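# Eight arms sort parcels into matching colour trays

## Task

Place every parcel inside the tray that matches its colour, lying flat on that tray's floor.

## Robot and tools

Robots: eight identical i2rt Big YAM arms, arm1 to arm8, each with six joints, a two-finger gripper and a wrist camera. Four feet stand near y=-0.61 (arm1 x=-2.151, arm2 x=-0.854, arm3 x=+0.435, arm4 x=+1.688) and four near y=+0.63 (arm5 x=+2.165, arm6 x=+0.850, arm7 x=-0.424, arm8 x=-1.661). Foot heights are about 0.75 to 0.82 m, and the table tops under them are at z=+0.720. Each foot faces along its own +x. A hand reaches roughly 1.0 m from the joint1 axis. There are room cameras cam_arm1 to cam_arm8 and wrist cameras arm1_cam_wrist to arm8_cam_wrist, all 672x504 pixels.

Frame: a single shared scene frame in metres, origin on the floor, +z up. The hand point sits between the finger pads, about 1 cm short of the tips. The fingers point along the hand's +z, and they open and close along its y. Printed hand positions can be off, more so at long reach.

Tool move: the arguments are keyed by robot name (arm1 ... arm8), plus an optional cameras list. Each robot entry may contain:
- joints: absolute joint targets by name. joint1_rad -2.879 to 2.879 (rotation about the foot, positive counter-clockwise seen from above, 0 along the foot's facing). joint2_rad 0 to 3.141 (shoulder; 0 puts the upper arm back and level, and larger values lift it up and forward). joint3_rad 0 to 3.019 (elbow; 0 is folded, larger opens it). joint4_rad -1.692 to 1.57 (hand pitch, positive tips the fingers up). joint5_rad -1.57 to 1.57 (sideways swing, positive toward the arm's right). joint6_rad -2.094 to 2.094 (roll, positive clockwise seen from behind the hand). gripper_m 0 to 0.093 (fingertip gap in metres). The done tolerances are ±0.045, ±0.14, ±0.09, ±0.055, ±0.03, ±0.035 and ±0.003.
- target: one list of seven numbers [x, y, z, qw, qx, qy, qz]. It is an absolute hand pose in the scene frame, in metres with a wxyz quaternion, in the same form the hand line prints. The hand travels in a straight line to it, starting from its current hand_target. When target is present, joints may contain only gripper_m.
- speed: the top speed of that path in m/s, 0.002 to 0.5, default 0.25. It is valid only together with target, and turning is capped at twice this value in rad/s.
Every motion in one call starts at the same moment. All hand paths in a call finish together, paced by the slowest. A path lasts 0.5 to 10 s and no action exceeds 15 s. The controller clips each step to 100 mm and 20 degrees from the measured hand pose, so hands lag behind, can overshoot speed near full stretch, and often stop a centimetre or more off. Paths do not avoid obstacles or other arms. Any robot left out of a call keeps its old command. Unknown keys make the call invalid. Out-of-range values get it refused, and a refusal or a stop skips the rest of the calls in that reply.

Tool wait: seconds from 0 to 10, plus an optional cameras list. It commands nothing and returns the state and images.
Tool zoom_image: a camera name and region [x0, y0, x1, y1] in pixels of that camera's latest image, with (0,0) at the top left and at most 504x504. It works only on cameras included in the most recent images.
Tool finished_scene: scene is the number of the current scene. It ends the scene permanently, so the parcels must already rest correctly in their trays without any help.

Reading results: the move line gives each commanded robot as done or its worst status. joint_status and hand_status describe how each motion ended. off_target means the joint is resting away from its target and may still be pushing. time_out means the joint got a nearby fallback target and keeps pushing, and on_its_own lists these; held at shows a target, not a reading. not_followed, joint command not followed or pose unreachable mean a safety check held back the targets, often because of a self or arm-to-arm clash. The gripper part is still carried out. To relieve pushing, send a joint its reported position. Robots under "as last shown" were not commanded and repeat their older lines. Joint velocities are in rad/s (gripper in m/s), and "within noise" means the arm is at rest. Joint torques include gravity, are signed toward increasing joint values, and joints 3 and 4 wrap at ±28 N m. The pictures line lists the order of the images.

Gripping: when the pads are closed on a rigid part at full force, gripper_m reads up to about 0.005 m less than the part's width, or on some grippers up to 0.002 m more. Closed on nothing it reads 0.000 to 0.003. For a firm hold, command about 0.005 m below the width at first contact. To release, command a value well above the reading.

Avoid: two robots pressing hard on each other, including one gripper closing on another arm's fingers, and hard collisions between arms. Don't knock objects outside the work area, drop parcels, release them while they are moving, or slam and shove hard. Don't hold loads for long, keep an arm fully stretched, or push at an unreachable pose. Motors heat up, a MOTOR HOT line appears near 85 °C, and at 100 °C the arm goes limp for 30 to 60 s with an OVER-TEMPERATURE FAULT. Loose objects may be nudged occasionally, and the scene keeps running while the operator is thinking.

Each tool is called after "Call:" as name(argument=value, ...) on one line, values as JSON.

## Session

Call:
move(cameras=["cam_arm1","cam_arm2","cam_arm3","cam_arm4","cam_arm5","cam_arm6","cam_arm7","cam_arm8"])

Scene clock: 0.00 s.
Joint torques (N m): no reading
Heat: arm1: hottest joint3_rad 31 °C; arm2: hottest joint3_rad 31 °C; arm3: hottest joint1_rad 30 °C; arm4: hottest joint3_rad 35 °C; arm5: hottest joint3_rad 32 °C; arm6: hottest joint2_rad 31 °C; arm7: hottest joint3_rad 36 °C; arm8: hottest joint1_rad 29 °C.
Joint velocities: within noise
arm1.joint_positions: joint1_rad=+0.458 joint2_rad=+0.456 joint3_rad=+1.438 joint4_rad=-1.139 joint5_rad=+0.063 joint6_rad=-0.074 gripper_m=+0.09396
arm1.joint_status: not commanded
arm1.hand: x=-1.9866 y=-0.6052 z=+1.4040 quat_wxyz=(-0.650, +0.024, -0.759, +0.041) (m; scene frame)
arm1.hand_target: x=-1.9921 y=-0.6053 z=+1.4119 quat_wxyz=(-0.658, +0.023, -0.752, +0.041) (m; scene frame)
arm1.hand_status: not commanded
arm2.joint_positions: joint1_rad=-0.133 joint2_rad=+0.490 joint3_rad=+1.431 joint4_rad=-1.371 joint5_rad=+0.122 joint6_rad=+0.254 gripper_m=+0.09396
arm2.joint_status: not commanded
arm2.hand: x=-0.9557 y=-0.4897 z=+1.3731 quat_wxyz=(-0.193, +0.711, -0.448, -0.506) (m; scene frame)
arm2.hand_target: x=-0.9532 y=-0.4923 z=+1.3817 quat_wxyz=(-0.195, +0.705, -0.446, -0.516) (m; scene frame)
arm2.hand_status: not commanded
arm3.joint_positions: joint1_rad=+0.288 joint2_rad=+0.566 joint3_rad=+1.355 joint4_rad=-1.309 joint5_rad=+0.227 joint6_rad=-0.408 gripper_m=+0.09396
arm3.joint_status: not commanded
arm3.hand: x=+0.2384 y=-0.5089 z=+1.2929 quat_wxyz=(-0.272, +0.862, -0.018, -0.428) (m; scene frame)
arm3.hand_target: x=+0.2407 y=-0.5098 z=+1.3061 quat_wxyz=(-0.276, +0.854, -0.020, -0.440) (m; scene frame)
arm3.hand_status: not commanded
arm4.joint_positions: joint1_rad=-0.202 joint2_rad=+0.526 joint3_rad=+1.372 joint4_rad=-1.530 joint5_rad=+0.176 joint6_rad=+0.279 gripper_m=+0.09396
arm4.joint_status: not commanded
arm4.hand: x=+1.8391 y=-0.5129 z=+1.2624 quat_wxyz=(-0.405, +0.175, -0.887, -0.138) (m; scene frame)
arm4.hand_target: x=+1.8372 y=-0.5146 z=+1.2716 quat_wxyz=(-0.414, +0.173, -0.882, -0.143) (m; scene frame)
arm4.hand_status: not commanded
arm5.joint_positions: joint1_rad=+0.150 joint2_rad=+0.484 joint3_rad=+1.403 joint4_rad=-1.356 joint5_rad=-0.018 joint6_rad=+0.258 gripper_m=+0.09396
arm5.joint_status: not commanded
arm5.hand: x=+1.9905 y=+0.6571 z=+1.3561 quat_wxyz=(+0.044, +0.831, -0.149, -0.534) (m; scene frame)
arm5.hand_target: x=+1.9935 y=+0.6567 z=+1.3668 quat_wxyz=(+0.045, +0.825, -0.147, -0.545) (m; scene frame)
arm5.hand_status: not commanded
arm6.joint_positions: joint1_rad=+0.005 joint2_rad=+0.600 joint3_rad=+1.377 joint4_rad=-1.425 joint5_rad=+0.198 joint6_rad=-0.419 gripper_m=+0.09396
arm6.joint_status: not commanded
arm6.hand: x=+1.0055 y=+0.4776 z=+1.3387 quat_wxyz=(-0.341, -0.130, -0.883, +0.295) (m; scene frame)
arm6.hand_target: x=+1.0039 y=+0.4787 z=+1.3519 quat_wxyz=(-0.354, -0.130, -0.876, +0.302) (m; scene frame)
arm6.hand_status: not commanded
arm7.joint_positions: joint1_rad=-0.316 joint2_rad=+0.535 joint3_rad=+1.368 joint4_rad=-1.177 joint5_rad=-0.073 joint6_rad=-0.126 gripper_m=+0.09396
arm7.joint_status: not commanded
arm7.hand: x=-0.2873 y=+0.4416 z=+1.3804 quat_wxyz=(-0.508, -0.311, -0.757, +0.270) (m; scene frame)
arm7.hand_target: x=-0.2897 y=+0.4449 z=+1.3917 quat_wxyz=(-0.517, -0.307, -0.750, +0.275) (m; scene frame)
arm7.hand_status: not commanded
arm8.joint_positions: joint1_rad=+0.154 joint2_rad=+0.581 joint3_rad=+1.368 joint4_rad=-1.211 joint5_rad=-0.224 joint6_rad=+0.370 gripper_m=+0.09396
arm8.joint_status: not commanded
arm8.hand: x=-1.7287 y=+0.4302 z=+1.3236 quat_wxyz=(-0.435, -0.755, -0.361, +0.333) (m; scene frame)
arm8.hand_target: x=-1.7273 y=+0.4330 z=+1.3347 quat_wxyz=(-0.441, -0.748, -0.360, +0.341) (m; scene frame)
arm8.hand_status: not commanded
pictures: cam_arm1, cam_arm2, cam_arm3, cam_arm4, cam_arm5, cam_arm6, cam_arm7, cam_arm8

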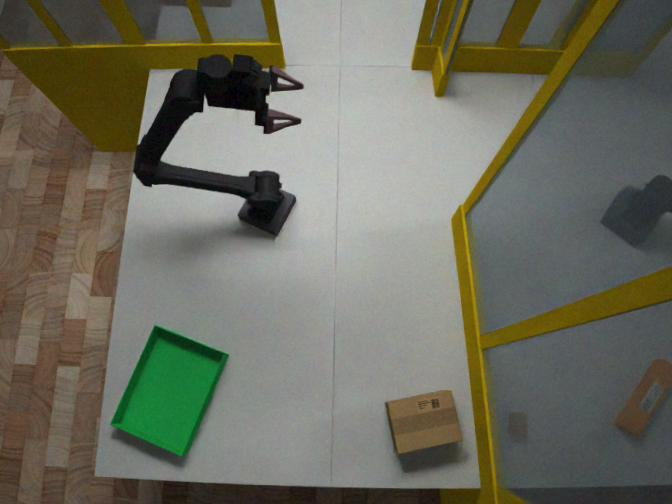

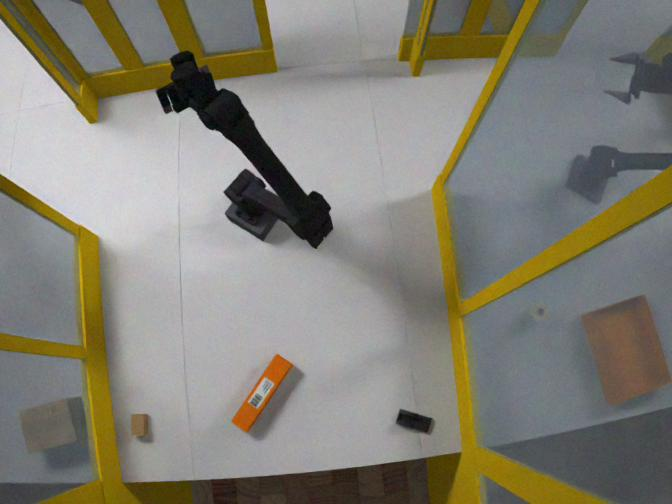

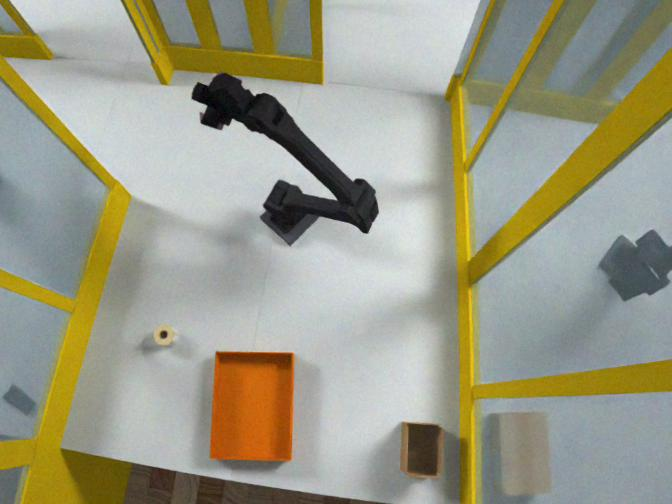

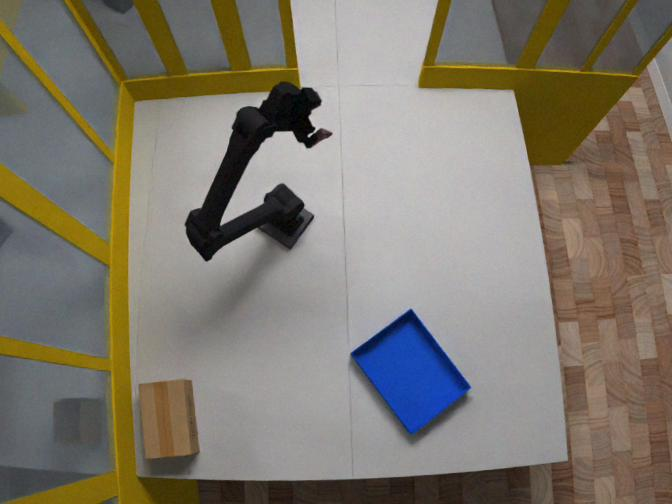

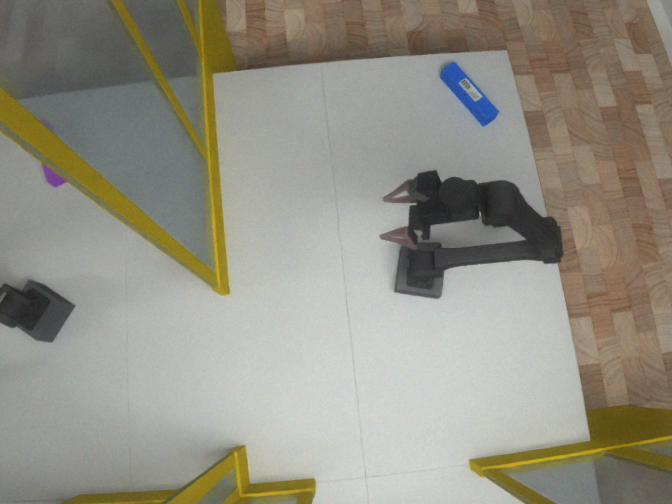

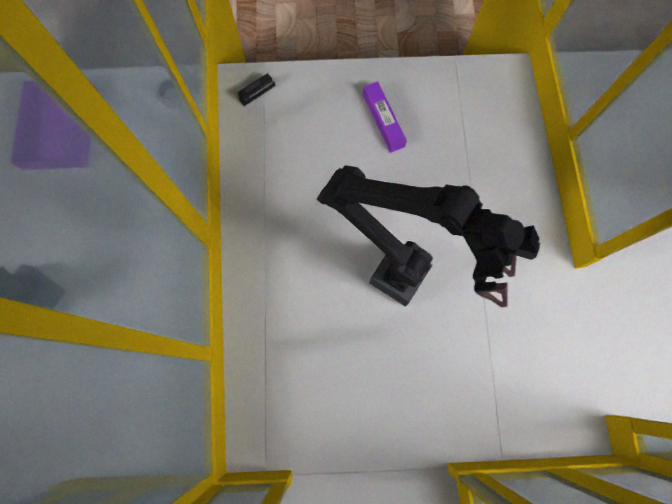

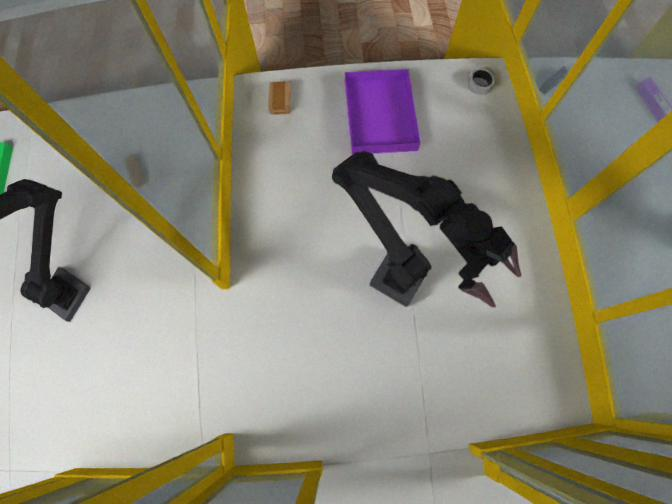

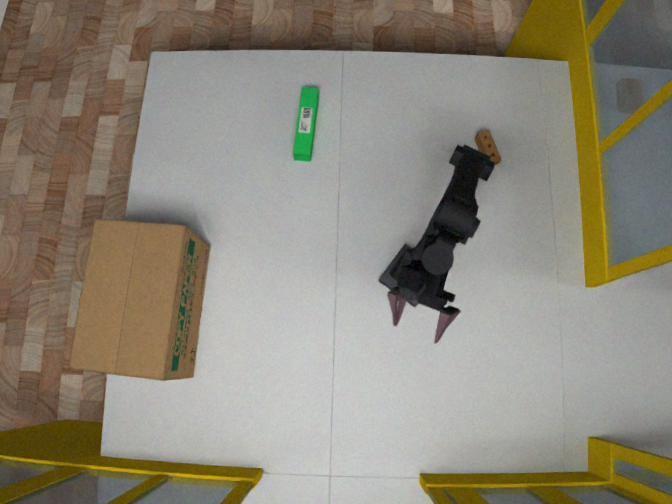

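Call:
move(arm8={"joints":{"joint1_rad":-1.943,"joint2_rad":1.2,"joint3_rad":1.2,"joint4_rad":-1.57,"joint5_rad":0,"joint6_rad":0.65,"gripper_m":0.09}}, arm5={"joints":{"joint1_rad":-1.71,"joint2_rad":1.2,"joint3_rad":1.2,"joint4_rad":-1.57,"joint5_rad":0,"joint6_rad":-1.03,"gripper_m":0.09}}, arm6={"joints":{"joint1_rad":2.211,"joint2_rad":1.2,"joint3_rad":1.2,"joint4_rad":-1.57,"joint5_rad":0,"joint6_rad":-0.26,"gripper_m":0.09}}, arm2={"joints":{"joint1_rad":2.178,"joint2_rad":1.2,"joint3_rad":1.2,"joint4_rad":-1.57,"joint5_rad":0,"joint6_rad":0.69,"gripper_m":0.09}}, arm1={"joints":{"joint1_rad":1.518,"joint2_rad":1.1,"joint3_rad":1.2,"joint4_rad":-1.57,"joint5_rad":0,"joint6_rad":-0.1,"gripper_m":0.09}}, arm4={"joints":{"joint1_rad":0.148,"joint2_rad":1.1,"joint3_rad":1.2,"joint4_rad":-1.57,"joint5_rad":0,"joint6_rad":-0.11,"gripper_m":0.09}}, arm3={"joints":{"joint1_rad":0.178,"joint2_rad":1.1,"joint3_rad":1.2,"joint4_rad":-1.57,"joint5_rad":0,"joint6_rad":-0.43,"gripper_m":0.09}}, arm7={"joints":{"joint1_rad":-1.054,"joint2_rad":1.1,"joint3_rad":1.2,"joint4_rad":-1.57,"joint5_rad":0,"joint6_rad":0.2,"gripper_m":0.09}}, cameras=[])

Call:
move(arm8={"target":[-2.013,1.176,0.89,0,-0.6865,0.7272,0],"speed":0.4}, arm5={"target":[2.441,1.297,0.89,0,-0.891,0.454,0],"speed":0.4}, arm6={"target":[0.834,1.288,0.89,0,-0.7986,0.6018,0],"speed":0.4}, arm2={"target":[-0.886,-1.235,0.89,0,0.9153,0.4027,0],"speed":0.4}, cameras=["arm8_cam_wrist","arm5_cam_wrist","arm6_cam_wrist","arm2_cam_wrist"])

Scene clock: 153.17 s.
Joint torques (N m): arm1=[2.08 -5.3 9.2 0.06 0.03 -0.07] | arm2=[0.73 -10.17 8.85 0.16 0 0.05] | arm3=[-1.85 -9.17 10.59 -0.12 -0.3 -0.22] | arm4=[1.2 -4.89 10.81 -0.01 -0.15 -0.03] | arm5=[-0.97 -6.77 7.68 -0.12 -0.2 -0.14] | arm6=[0.09 -5.83 9.32 -0.14 0.03 -0.02] | arm7=[-1.03 -6.12 10.37 -0.06 0.04 0.21] | arm8=[1.26 -8.53 10.37 -0.53 0 0.02]
Heat: arm1: hottest joint3_rad 33 °C; arm2: hottest joint3_rad 38 °C; arm3: hottest joint3_rad 33 °C; arm4: hottest joint3_rad 42 °C; arm5: hottest joint3_rad 36 °C; arm6: hottest joint3_rad 35 °C; arm7: hottest joint3_rad 46 °C; arm8: hottest joint3_rad 38 °C.
move: arm1 done; arm2 done; arm3 done; arm4 done; arm5 done; arm6 done; arm7 done; arm8 done
Joint velocities: within noise
arm1.joint_positions: joint1_rad=+1.506 joint2_rad=+1.098 joint3_rad=+1.196 joint4_rad=-1.558 joint5_rad=+0.001 joint6_rad=-0.093 gripper_m=+0.09014
arm1.joint_status: all done
arm1.hand: x=-2.0027 y=-0.3235 z=+1.0549 quat_wxyz=(-0.047, +0.554, -0.831, -0.020) (m; scene frame)
arm1.hand_target: x=-2.0071 y=-0.3231 z=+1.0558 quat_wxyz=(-0.043, +0.562, -0.826, -0.019) (m; scene frame)
arm1.hand_status: not commanded
arm2.joint_positions: joint1_rad=+2.172 joint2_rad=+1.209 joint3_rad=+1.194 joint4_rad=-1.560 joint5_rad=+0.002 joint6_rad=+0.676 gripper_m=+0.09011
arm2.joint_status: all done
arm2.hand: x=-0.8746 y=-0.9547 z=+1.0540 quat_wxyz=(-0.003, +0.914, +0.405, +0.001) (m; scene frame)
arm2.hand_target: x=-0.8722 y=-0.9528 z=+1.0591 quat_wxyz=(+0.000, +0.916, +0.402, +0.000) (m; scene frame)
arm2.hand_status: not commanded
arm3.joint_positions: joint1_rad=+0.192 joint2_rad=+1.113 joint3_rad=+1.185 joint4_rad=-1.559 joint5_rad=+0.004 joint6_rad=-0.414 gripper_m=+0.09006
arm3.joint_status: all done
arm3.hand: x=+0.1445 y=-0.4835 z=+1.0337 quat_wxyz=(-0.022, +0.999, -0.002, -0.035) (m; scene frame)
arm3.hand_target: x=+0.1475 y=-0.4809 z=+1.0431 quat_wxyz=(-0.024, +0.999, -0.001, -0.043) (m; scene frame)
arm3.hand_status: not commanded
arm4.joint_positions: joint1_rad=+0.135 joint2_rad=+1.095 joint3_rad=+1.195 joint4_rad=-1.559 joint5_rad=+0.002 joint6_rad=-0.102 gripper_m=+0.09012
arm4.joint_status: all done
arm4.hand: x=+1.8388 y=-0.3291 z=+1.0414 quat_wxyz=(-0.042, +0.559, -0.828, -0.025) (m; scene frame)
arm4.hand_target: x=+1.8345 y=-0.3278 z=+1.0416 quat_wxyz=(-0.037, +0.568, -0.822, -0.023) (m; scene frame)
arm4.hand_status: not commanded
arm5.joint_positions: joint1_rad=-1.704 joint2_rad=+1.214 joint3_rad=+1.188 joint4_rad=-1.559 joint5_rad=+0.000 joint6_rad=-1.020 gripper_m=+0.09014
arm5.joint_status: all done
arm5.hand: x=+2.2915 y=+0.9484 z=+1.0460 quat_wxyz=(+0.003, +0.890, -0.455, +0.001) (m; scene frame)
arm5.hand_target: x=+2.2928 y=+0.9463 z=+1.0549 quat_wxyz=(-0.004, +0.891, -0.453, +0.000) (m; scene frame)
arm5.hand_status: not commanded
arm6.joint_positions: joint1_rad=+2.202 joint2_rad=+1.205 joint3_rad=+1.188 joint4_rad=-1.561 joint5_rad=+0.000 joint6_rad=-0.267 gripper_m=+0.09014
arm6.joint_status: all done
arm6.hand: x=+0.8463 y=+0.9583 z=+1.0732 quat_wxyz=(+0.003, +0.799, -0.601, +0.002) (m; scene frame)
arm6.hand_target: x=+0.8434 y=+0.9583 z=+1.0794 quat_wxyz=(+0.000, +0.800, -0.600, +0.000) (m; scene frame)
arm6.hand_status: not commanded
arm7.joint_positions: joint1_rad=-1.045 joint2_rad=+1.102 joint3_rad=+1.200 joint4_rad=-1.559 joint5_rad=-0.002 joint6_rad=+0.190 gripper_m=+0.09010
arm7.joint_status: all done
arm7.hand: x=-0.4598 y=+0.2979 z=+1.0904 quat_wxyz=(-0.040, -0.805, -0.591, +0.036) (m; scene frame)
arm7.hand_target: x=-0.4626 y=+0.3011 z=+1.0907 quat_wxyz=(-0.036, -0.811, -0.584, +0.034) (m; scene frame)
arm7.hand_status: not commanded
arm8.joint_positions: joint1_rad=-1.938 joint2_rad=+1.213 joint3_rad=+1.196 joint4_rad=-1.560 joint5_rad=-0.001 joint6_rad=+0.643 gripper_m=+0.09010
arm8.joint_status: all done
arm8.hand: x=-1.8483 y=+0.9309 z=+1.0136 quat_wxyz=(-0.002, -0.691, +0.723, -0.004) (m; scene frame)
arm8.hand_target: x=-1.8449 y=+0.9295 z=+1.0194 quat_wxyz=(+0.000, -0.686, +0.727, +0.000) (m; scene frame)
arm8.hand_status: not commanded
pictures: none
No camera images: "cameras" was empty.

Scene clock: 155.47 s.
Joint torques (N m): arm1=[2.08 -5.01 9.11 0.01 0.05 -0.04] | arm2=[0.79 -21.83 11.25 0.14 -0.03 0.07] | arm3=[-1.73 -9.05 10.61 -0.13 -0.3 -0.21] | arm4=[1.2 -4.89 10.81 -0.01 -0.15 -0.03] | arm5=[-0.97 -19.43 10.02 0.03 -0.27 -0.14] | arm6=[0.09 -15.68 12.22 -0.21 0.02 0] | arm7=[-1.08 -6.18 10.33 -0.08 0.03 0.2] | arm8=[1.85 -19.19 14.32 -0.62 0.02 0.03]
Heat: arm1: hottest joint3_rad 34 °C; arm2: hottest joint3_rad 38 °C; arm3: hottest joint3_rad 33 °C; arm4: hottest joint3_rad 42 °C; arm5: hottest joint3_rad 36 °C; arm6: hottest joint3_rad 36 °C; arm7: hottest joint3_rad 46 °C; arm8: hottest joint3_rad 38 °C.
move: arm2 off_target; arm5 off_target; arm6 off_target; arm8 off_target
Joint velocities: within noise
arm1, arm3, arm4, arm7: as last shown
arm2.joint_positions: joint1_rad=+2.172 joint2_rad=+2.001 joint3_rad=+1.689 joint4_rad=-1.281 joint5_rad=+0.002 joint6_rad=+0.677 gripper_m=+0.09011
arm2.joint_status: not commanded
arm2.hand: x=-0.8903 y=-1.2215 z=+0.8799 quat_wxyz=(-0.011, +0.914, +0.405, +0.005) (m; scene frame)
arm2.hand_target: x=-0.8860 y=-1.2344 z=+0.8901 quat_wxyz=(+0.000, +0.915, +0.403, +0.000) (m; scene frame)
arm2.hand_status: off_target (0.017 m and 1.4 deg from the pose sent, 0.325 m and 0.5 deg at the start)
arm5.joint_positions: joint1_rad=-1.704 joint2_rad=+2.311 joint3_rad=+2.211 joint4_rad=-1.509 joint5_rad=+0.000 joint6_rad=-1.021 gripper_m=+0.09014
arm5.joint_status: not commanded
arm5.hand: x=+2.4329 y=+1.2878 z=+0.8753 quat_wxyz=(+0.016, +0.890, -0.455, +0.002) (m; scene frame)
arm5.hand_target: x=+2.4407 y=+1.2963 z=+0.8901 quat_wxyz=(-0.001, +0.891, -0.454, +0.000) (m; scene frame)
arm5.hand_status: off_target (0.019 m and 1.8 deg from the pose sent, 0.410 m and 0.4 deg at the start)
arm6.joint_positions: joint1_rad=+2.205 joint2_rad=+2.143 joint3_rad=+1.866 joint4_rad=-1.323 joint5_rad=+0.000 joint6_rad=-0.263 gripper_m=+0.09014
arm6.joint_status: not commanded
arm6.hand: x=+0.8399 y=+1.2723 z=+0.8790 quat_wxyz=(+0.012, +0.799, -0.602, +0.009) (m; scene frame)
arm6.hand_target: x=+0.8339 y=+1.2871 z=+0.8900 quat_wxyz=(+0.000, +0.799, -0.602, +0.000) (m; scene frame)
arm6.hand_status: off_target (0.020 m and 1.7 deg from the pose sent, 0.377 m and 0.4 deg at the start)
arm8.joint_positions: joint1_rad=-1.938 joint2_rad=+2.016 joint3_rad=+1.818 joint4_rad=-1.399 joint5_rad=-0.001 joint6_rad=+0.646 gripper_m=+0.09010
arm8.joint_status: not commanded
arm8.hand: x=-2.0067 y=+1.1634 z=+0.8790 quat_wxyz=(-0.003, -0.690, +0.724, -0.013) (m; scene frame)
arm8.hand_target: x=-2.0125 y=+1.1755 z=+0.8901 quat_wxyz=(+0.000, -0.686, +0.727, +0.000) (m; scene frame)
arm8.hand_status: off_target (0.018 m and 1.6 deg from the pose sent, 0.320 m and 0.9 deg at the start)
pictures: arm2_cam_wrist, arm5_cam_wrist, arm6_cam_wrist, arm8_cam_wrist
camera_calibration:
arm2_cam_wrist: T_world_to_cam=[[-0.737288, 0.67497, 0.0286738, 0.141693], [0.554229, 0.580039, 0.59698, 0.681049], [0.386312, 0.456038, -0.801743, 1.72702], [0, 0, 0, 1]] pos_world=[-0.940158, -1.27826, 0.973995]
arm5_cam_wrist: T_world_to_cam=[[0.816549, 0.576897, -0.0209132, -2.71003], [0.477798, -0.655065, 0.58532, -0.823624], [0.32397, -0.487935, -0.810533, 0.673771], [0, 0, 0, 1]] pos_world=[2.38812, 1.35264, 0.971522]
arm6_cam_wrist: T_world_to_cam=[[0.959176, 0.282805, -0.00176538, -1.16535], [0.227665, -0.768425, 0.598073, 0.266545], [0.167782, -0.574059, -0.80144, 1.41824], [0, 0, 0, 1]] pos_world=[0.81914, 1.34854, 0.975164]
arm8_cam_wrist: T_world_to_cam=[[0.998548, -0.0536871, 0.00442272, 2.06339], [-0.0452768, -0.791961, 0.60889, 0.299607], [-0.0291869, -0.608206, -0.793242, 1.46681], [0, 0, 0, 1]] pos_world=[-2.00401, 1.24018, 0.97198]

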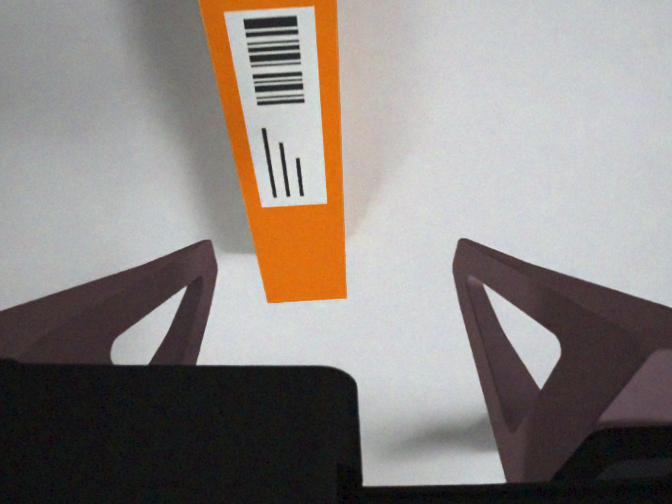

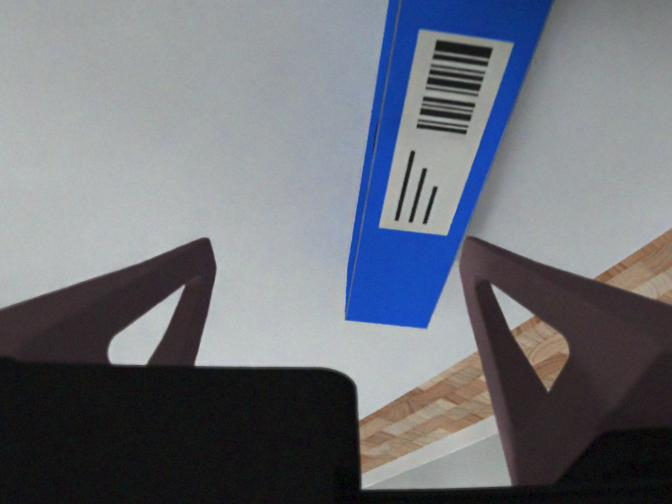

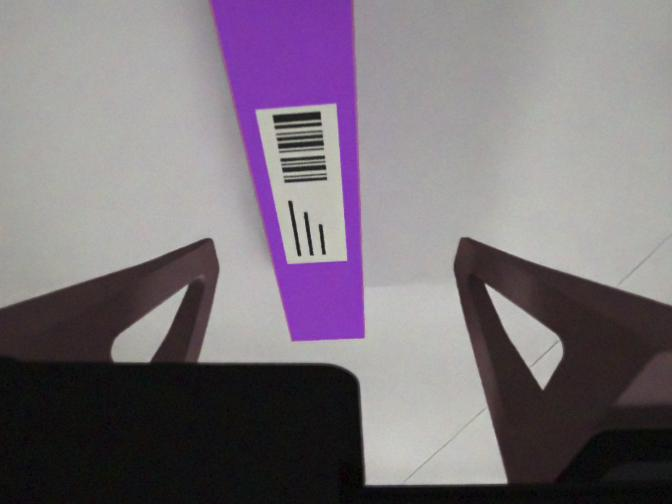

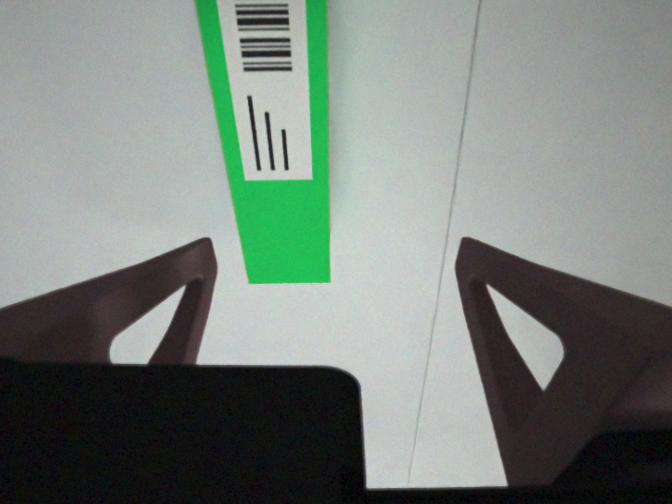

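Call:
move(arm8={"target":[-2.035,1.193,0.88,0,-0.6865,0.7272,0],"speed":0.3}, arm5={"target":[2.463,1.325,0.88,0,-0.8686,0.4955,0],"speed":0.3}, arm6={"target":[0.826,1.270,0.88,0,-0.819,0.574,0],"speed":0.3}, arm2={"target":[-0.892,-1.247,0.88,0,0.9153,0.4027,0],"speed":0.3}, cameras=[])

Call:
move(arm8={"target":[-2.035,1.193,0.745,0,-0.6865,0.7272,0],"speed":0.22}, arm5={"target":[2.463,1.325,0.745,0,-0.8686,0.4955,0],"speed":0.22}, arm6={"target":[0.826,1.270,0.745,0,-0.819,0.574,0],"speed":0.22}, arm2={"target":[-0.892,-1.247,0.745,0,0.9153,0.4027,0],"speed":0.22}, cameras=["arm8_cam_wrist","arm5_cam_wrist","arm6_cam_wrist","arm2_cam_wrist"])

Scene clock: 202.20 s.
Joint torques (N m): arm1=[2.08 -5.07 9.22 0.05 0.04 -0.06] | arm2=[0.09 -21.54 11.52 0.21 -0.02 -0.01] | arm3=[-1.79 -9.11 10.61 -0.13 -0.3 -0.22] | arm4=[1.2 -4.89 10.81 -0.01 -0.15 -0.03] | arm5=[-1.44 -21.13 9.98 -0.35 -0.25 0.04] | arm6=[0.09 -18.55 7.99 0.5 0.03 -0.17] | arm7=[-1.2 -6.18 10.36 -0.09 0.03 0.21] | arm8=[2.2 -19.66 14.46 -0.61 0.02 0.03]
Heat: arm1: hottest joint3_rad 36 °C; arm2: hottest joint3_rad 44 °C; arm3: hottest joint3_rad 33 °C; arm4: hottest joint3_rad 44 °C; arm5: hottest joint3_rad 39 °C; arm6: hottest joint3_rad 39 °C; arm7: hottest joint3_rad 46 °C; arm8: hottest joint3_rad 41 °C.
move: arm2 off_target; arm5 off_target; arm6 off_target; arm8 off_target
Joint velocities: within noise
arm1, arm3, arm4, arm7: as last shown
arm2.joint_positions: joint1_rad=+2.172 joint2_rad=+2.033 joint3_rad=+1.725 joint4_rad=-1.282 joint5_rad=+0.002 joint6_rad=+0.677 gripper_m=+0.09011
arm2.joint_status: not commanded
arm2.hand: x=-0.8910 y=-1.2327 z=+0.8744 quat_wxyz=(-0.009, +0.914, +0.405, +0.004) (m; scene frame)
arm2.hand_target: x=-0.8921 y=-1.2465 z=+0.8801 quat_wxyz=(+0.000, +0.915, +0.403, +0.000) (m; scene frame)
arm2.hand_status: off_target (0.015 m and 1.2 deg from the pose sent, 0.026 m and 1.4 deg at the start)
arm5.joint_positions: joint1_rad=-1.717 joint2_rad=+2.478 joint3_rad=+2.493 joint4_rad=-1.624 joint5_rad=+0.000 joint6_rad=-0.957 gripper_m=+0.09014
arm5.joint_status: not commanded
arm5.hand: x=+2.4560 y=+1.3178 z=+0.8660 quat_wxyz=(+0.015, +0.872, -0.489, +0.002) (m; scene frame)
arm5.hand_target: x=+2.4627 y=+1.3243 z=+0.8799 quat_wxyz=(-0.001, +0.869, -0.495, +0.000) (m; scene frame)
arm5.hand_status: off_target (0.017 m and 2.0 deg from the pose sent, 0.048 m and 5.6 deg at the start)
arm6.joint_positions: joint1_rad=+2.218 joint2_rad=+2.143 joint3_rad=+1.820 joint4_rad=-1.289 joint5_rad=+0.000 joint6_rad=-0.300 gripper_m=+0.09014
arm6.joint_status: not commanded
arm6.hand: x=+0.8321 y=+1.2641 z=+0.8624 quat_wxyz=(+0.017, +0.813, -0.581, +0.012) (m; scene frame)
arm6.hand_target: x=+0.8261 y=+1.2697 z=+0.8798 quat_wxyz=(+0.000, +0.819, -0.574, +0.000) (m; scene frame)
arm6.hand_status: off_target (0.020 m and 2.6 deg from the pose sent, 0.014 m and 4.3 deg at the start)
arm8.joint_positions: joint1_rad=-1.933 joint2_rad=+2.094 joint3_rad=+1.928 joint4_rad=-1.425 joint5_rad=-0.001 joint6_rad=+0.658 gripper_m=+0.09010
arm8.joint_status: not commanded
arm8.hand: x=-2.0243 y=+1.1840 z=+0.8725 quat_wxyz=(-0.003, -0.687, +0.726, -0.011) (m; scene frame)
arm8.hand_target: x=-2.0346 y=+1.1925 z=+0.8800 quat_wxyz=(+0.000, -0.686, +0.727, +0.000) (m; scene frame)
arm8.hand_status: off_target (0.016 m and 1.2 deg from the pose sent, 0.041 m and 1.6 deg at the start)
pictures: none
No camera images: "cameras" was empty.

Scene clock: 203.63 s.
Joint torques (N m): arm1=[2.32 -5.36 9.26 0.05 0.03 -0.07] | arm2=[0.15 -23.77 7.84 0.87 -0.02 -0.01] | arm3=[-1.73 -9.05 10.61 -0.14 -0.29 -0.21] | arm4=[1.2 -4.89 10.82 -0.01 -0.15 -0.03] | arm5=[-1.32 -20.89 7.24 0.7 -0.33 0.06] | arm6=[0.15 -16.15 8.01 0.49 -0.01 -0.17] | arm7=[-1.26 -6.3 10.37 -0.08 0.02 0.19] | arm8=[2.49 -21.36 9.83 0.25 0.01 0.05]
Heat: arm1: hottest joint3_rad 36 °C; arm2: hottest joint3_rad 43 °C; arm3: hottest joint3_rad 33 °C; arm4: hottest joint3_rad 44 °C; arm5: hottest joint3_rad 39 °C; arm6: hottest joint3_rad 39 °C; arm7: hottest joint3_rad 46 °C; arm8: hottest joint3_rad 41 °C.
move: arm2 done; arm5 done; arm6 done; arm8 done
Joint velocities: within noise
arm1, arm3, arm4, arm7: as last shown
arm2.joint_positions: joint1_rad=+2.172 joint2_rad=+2.199 joint3_rad=+1.637 joint4_rad=-1.025 joint5_rad=+0.002 joint6_rad=+0.677 gripper_m=+0.09011
arm2.joint_status: not commanded
arm2.hand: x=-0.8914 y=-1.2404 z=+0.7445 quat_wxyz=(-0.008, +0.914, +0.405, +0.003) (m; scene frame)
arm2.hand_target: x=-0.8921 y=-1.2469 z=+0.7451 quat_wxyz=(+0.000, +0.915, +0.403, +0.000) (m; scene frame)
arm2.hand_status: done (0.007 m and 1.0 deg from the pose sent, 0.130 m and 1.2 deg at the start)
arm5.joint_positions: joint1_rad=-1.717 joint2_rad=+2.533 joint3_rad=+2.298 joint4_rad=-1.350 joint5_rad=+0.001 joint6_rad=-0.955 gripper_m=+0.09012
arm5.joint_status: not commanded
arm5.hand: x=+2.4582 y=+1.3231 z=+0.7523 quat_wxyz=(+0.003, +0.872, -0.489, +0.001) (m; scene frame)
arm5.hand_target: x=+2.4630 y=+1.3247 z=+0.7450 quat_wxyz=(+0.000, +0.869, -0.496, +0.000) (m; scene frame)
arm5.hand_status: done (0.009 m and 0.9 deg from the pose sent, 0.122 m and 2.0 deg at the start)
arm6.joint_positions: joint1_rad=+2.218 joint2_rad=+2.265 joint3_rad=+1.700 joint4_rad=-1.023 joint5_rad=+0.001 joint6_rad=-0.301 gripper_m=+0.09013
arm6.joint_status: not commanded
arm6.hand: x=+0.8323 y=+1.2627 z=+0.7446 quat_wxyz=(+0.007, +0.814, -0.581, +0.005) (m; scene frame)
arm6.hand_target: x=+0.8260 y=+1.2698 z=+0.7451 quat_wxyz=(+0.000, +0.819, -0.574, +0.000) (m; scene frame)
arm6.hand_status: done (0.010 m and 1.4 deg from the pose sent, 0.118 m and 2.6 deg at the start)
arm8.joint_positions: joint1_rad=-1.933 joint2_rad=+2.220 joint3_rad=+1.796 joint4_rad=-1.161 joint5_rad=-0.001 joint6_rad=+0.658 gripper_m=+0.09010
arm8.joint_status: not commanded
arm8.hand: x=-2.0287 y=+1.1903 z=+0.7448 quat_wxyz=(-0.002, -0.687, +0.726, -0.008) (m; scene frame)
arm8.hand_target: x=-2.0349 y=+1.1930 z=+0.7450 quat_wxyz=(+0.000, -0.686, +0.727, +0.000) (m; scene frame)
arm8.hand_status: done (0.007 m and 0.9 deg from the pose sent, 0.128 m and 1.2 deg at the start)
pictures: arm2_cam_wrist, arm5_cam_wrist, arm6_cam_wrist, arm8_cam_wrist
camera_calibration:
arm2_cam_wrist: T_world_to_cam=[[-0.737271, 0.675149, 0.0245939, 0.160643], [0.55447, 0.583887, 0.592992, 0.781442], [0.385998, 0.450832, -0.804833, 1.62309], [0, 0, 0, 1]] pos_world=[-0.941359, -1.29647, 0.83898]
arm5_cam_wrist: T_world_to_cam=[[0.859211, 0.511619, 0.0013976, -2.78898], [0.417876, -0.70335, 0.575046, -0.521613], [0.295188, -0.493502, -0.81812, 0.666856], [0, 0, 0, 1]] pos_world=[2.41744, 1.38911, 0.849418]
arm6_cam_wrist: T_world_to_cam=[[0.943597, 0.33109, 0.00196869, -1.20628], [0.266531, -0.763107, 0.588752, 0.309217], [0.196432, -0.55502, -0.808312, 1.26355], [0, 0, 0, 1]] pos_world=[0.807622, 1.33665, 0.841668]
arm8_cam_wrist: T_world_to_cam=[[0.998118, -0.0612885, -0.00188855, 2.10022], [-0.0478021, -0.797035, 0.602038, 0.407627], [-0.0384032, -0.600815, -0.798465, 1.35247], [0, 0, 0, 1]] pos_world=[-2.02484, 1.2662, 0.838462]

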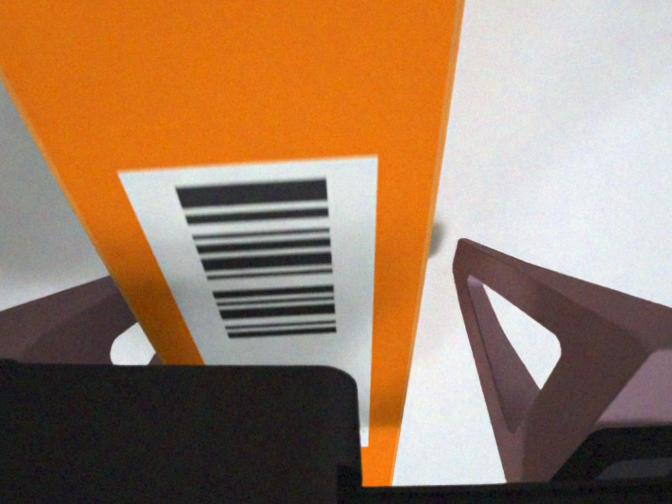

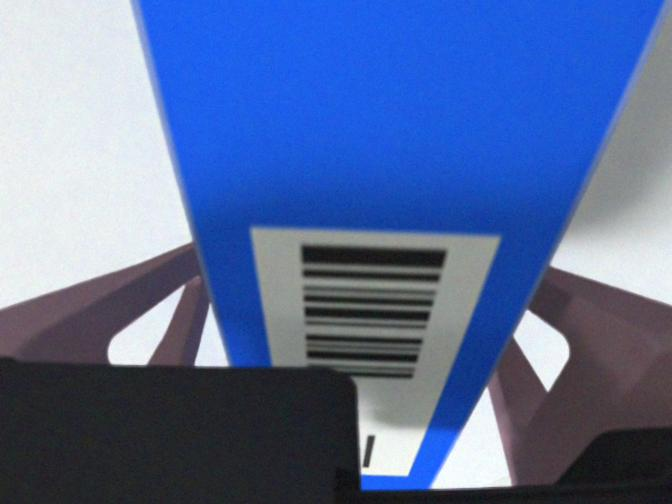

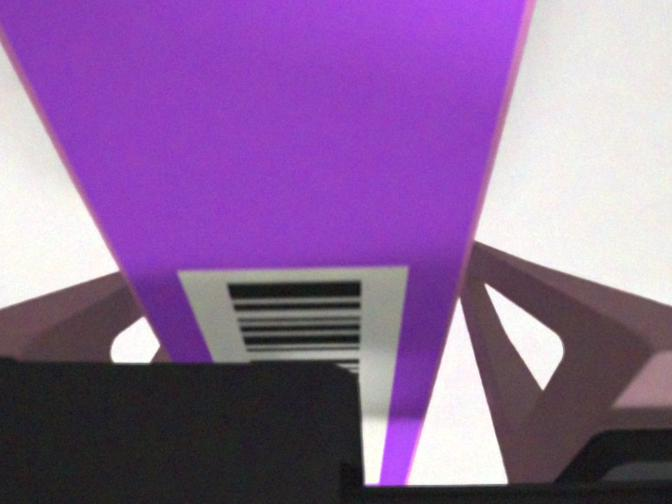

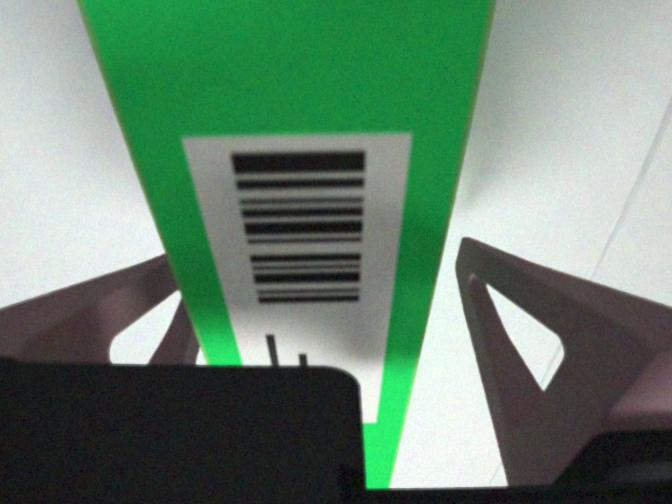

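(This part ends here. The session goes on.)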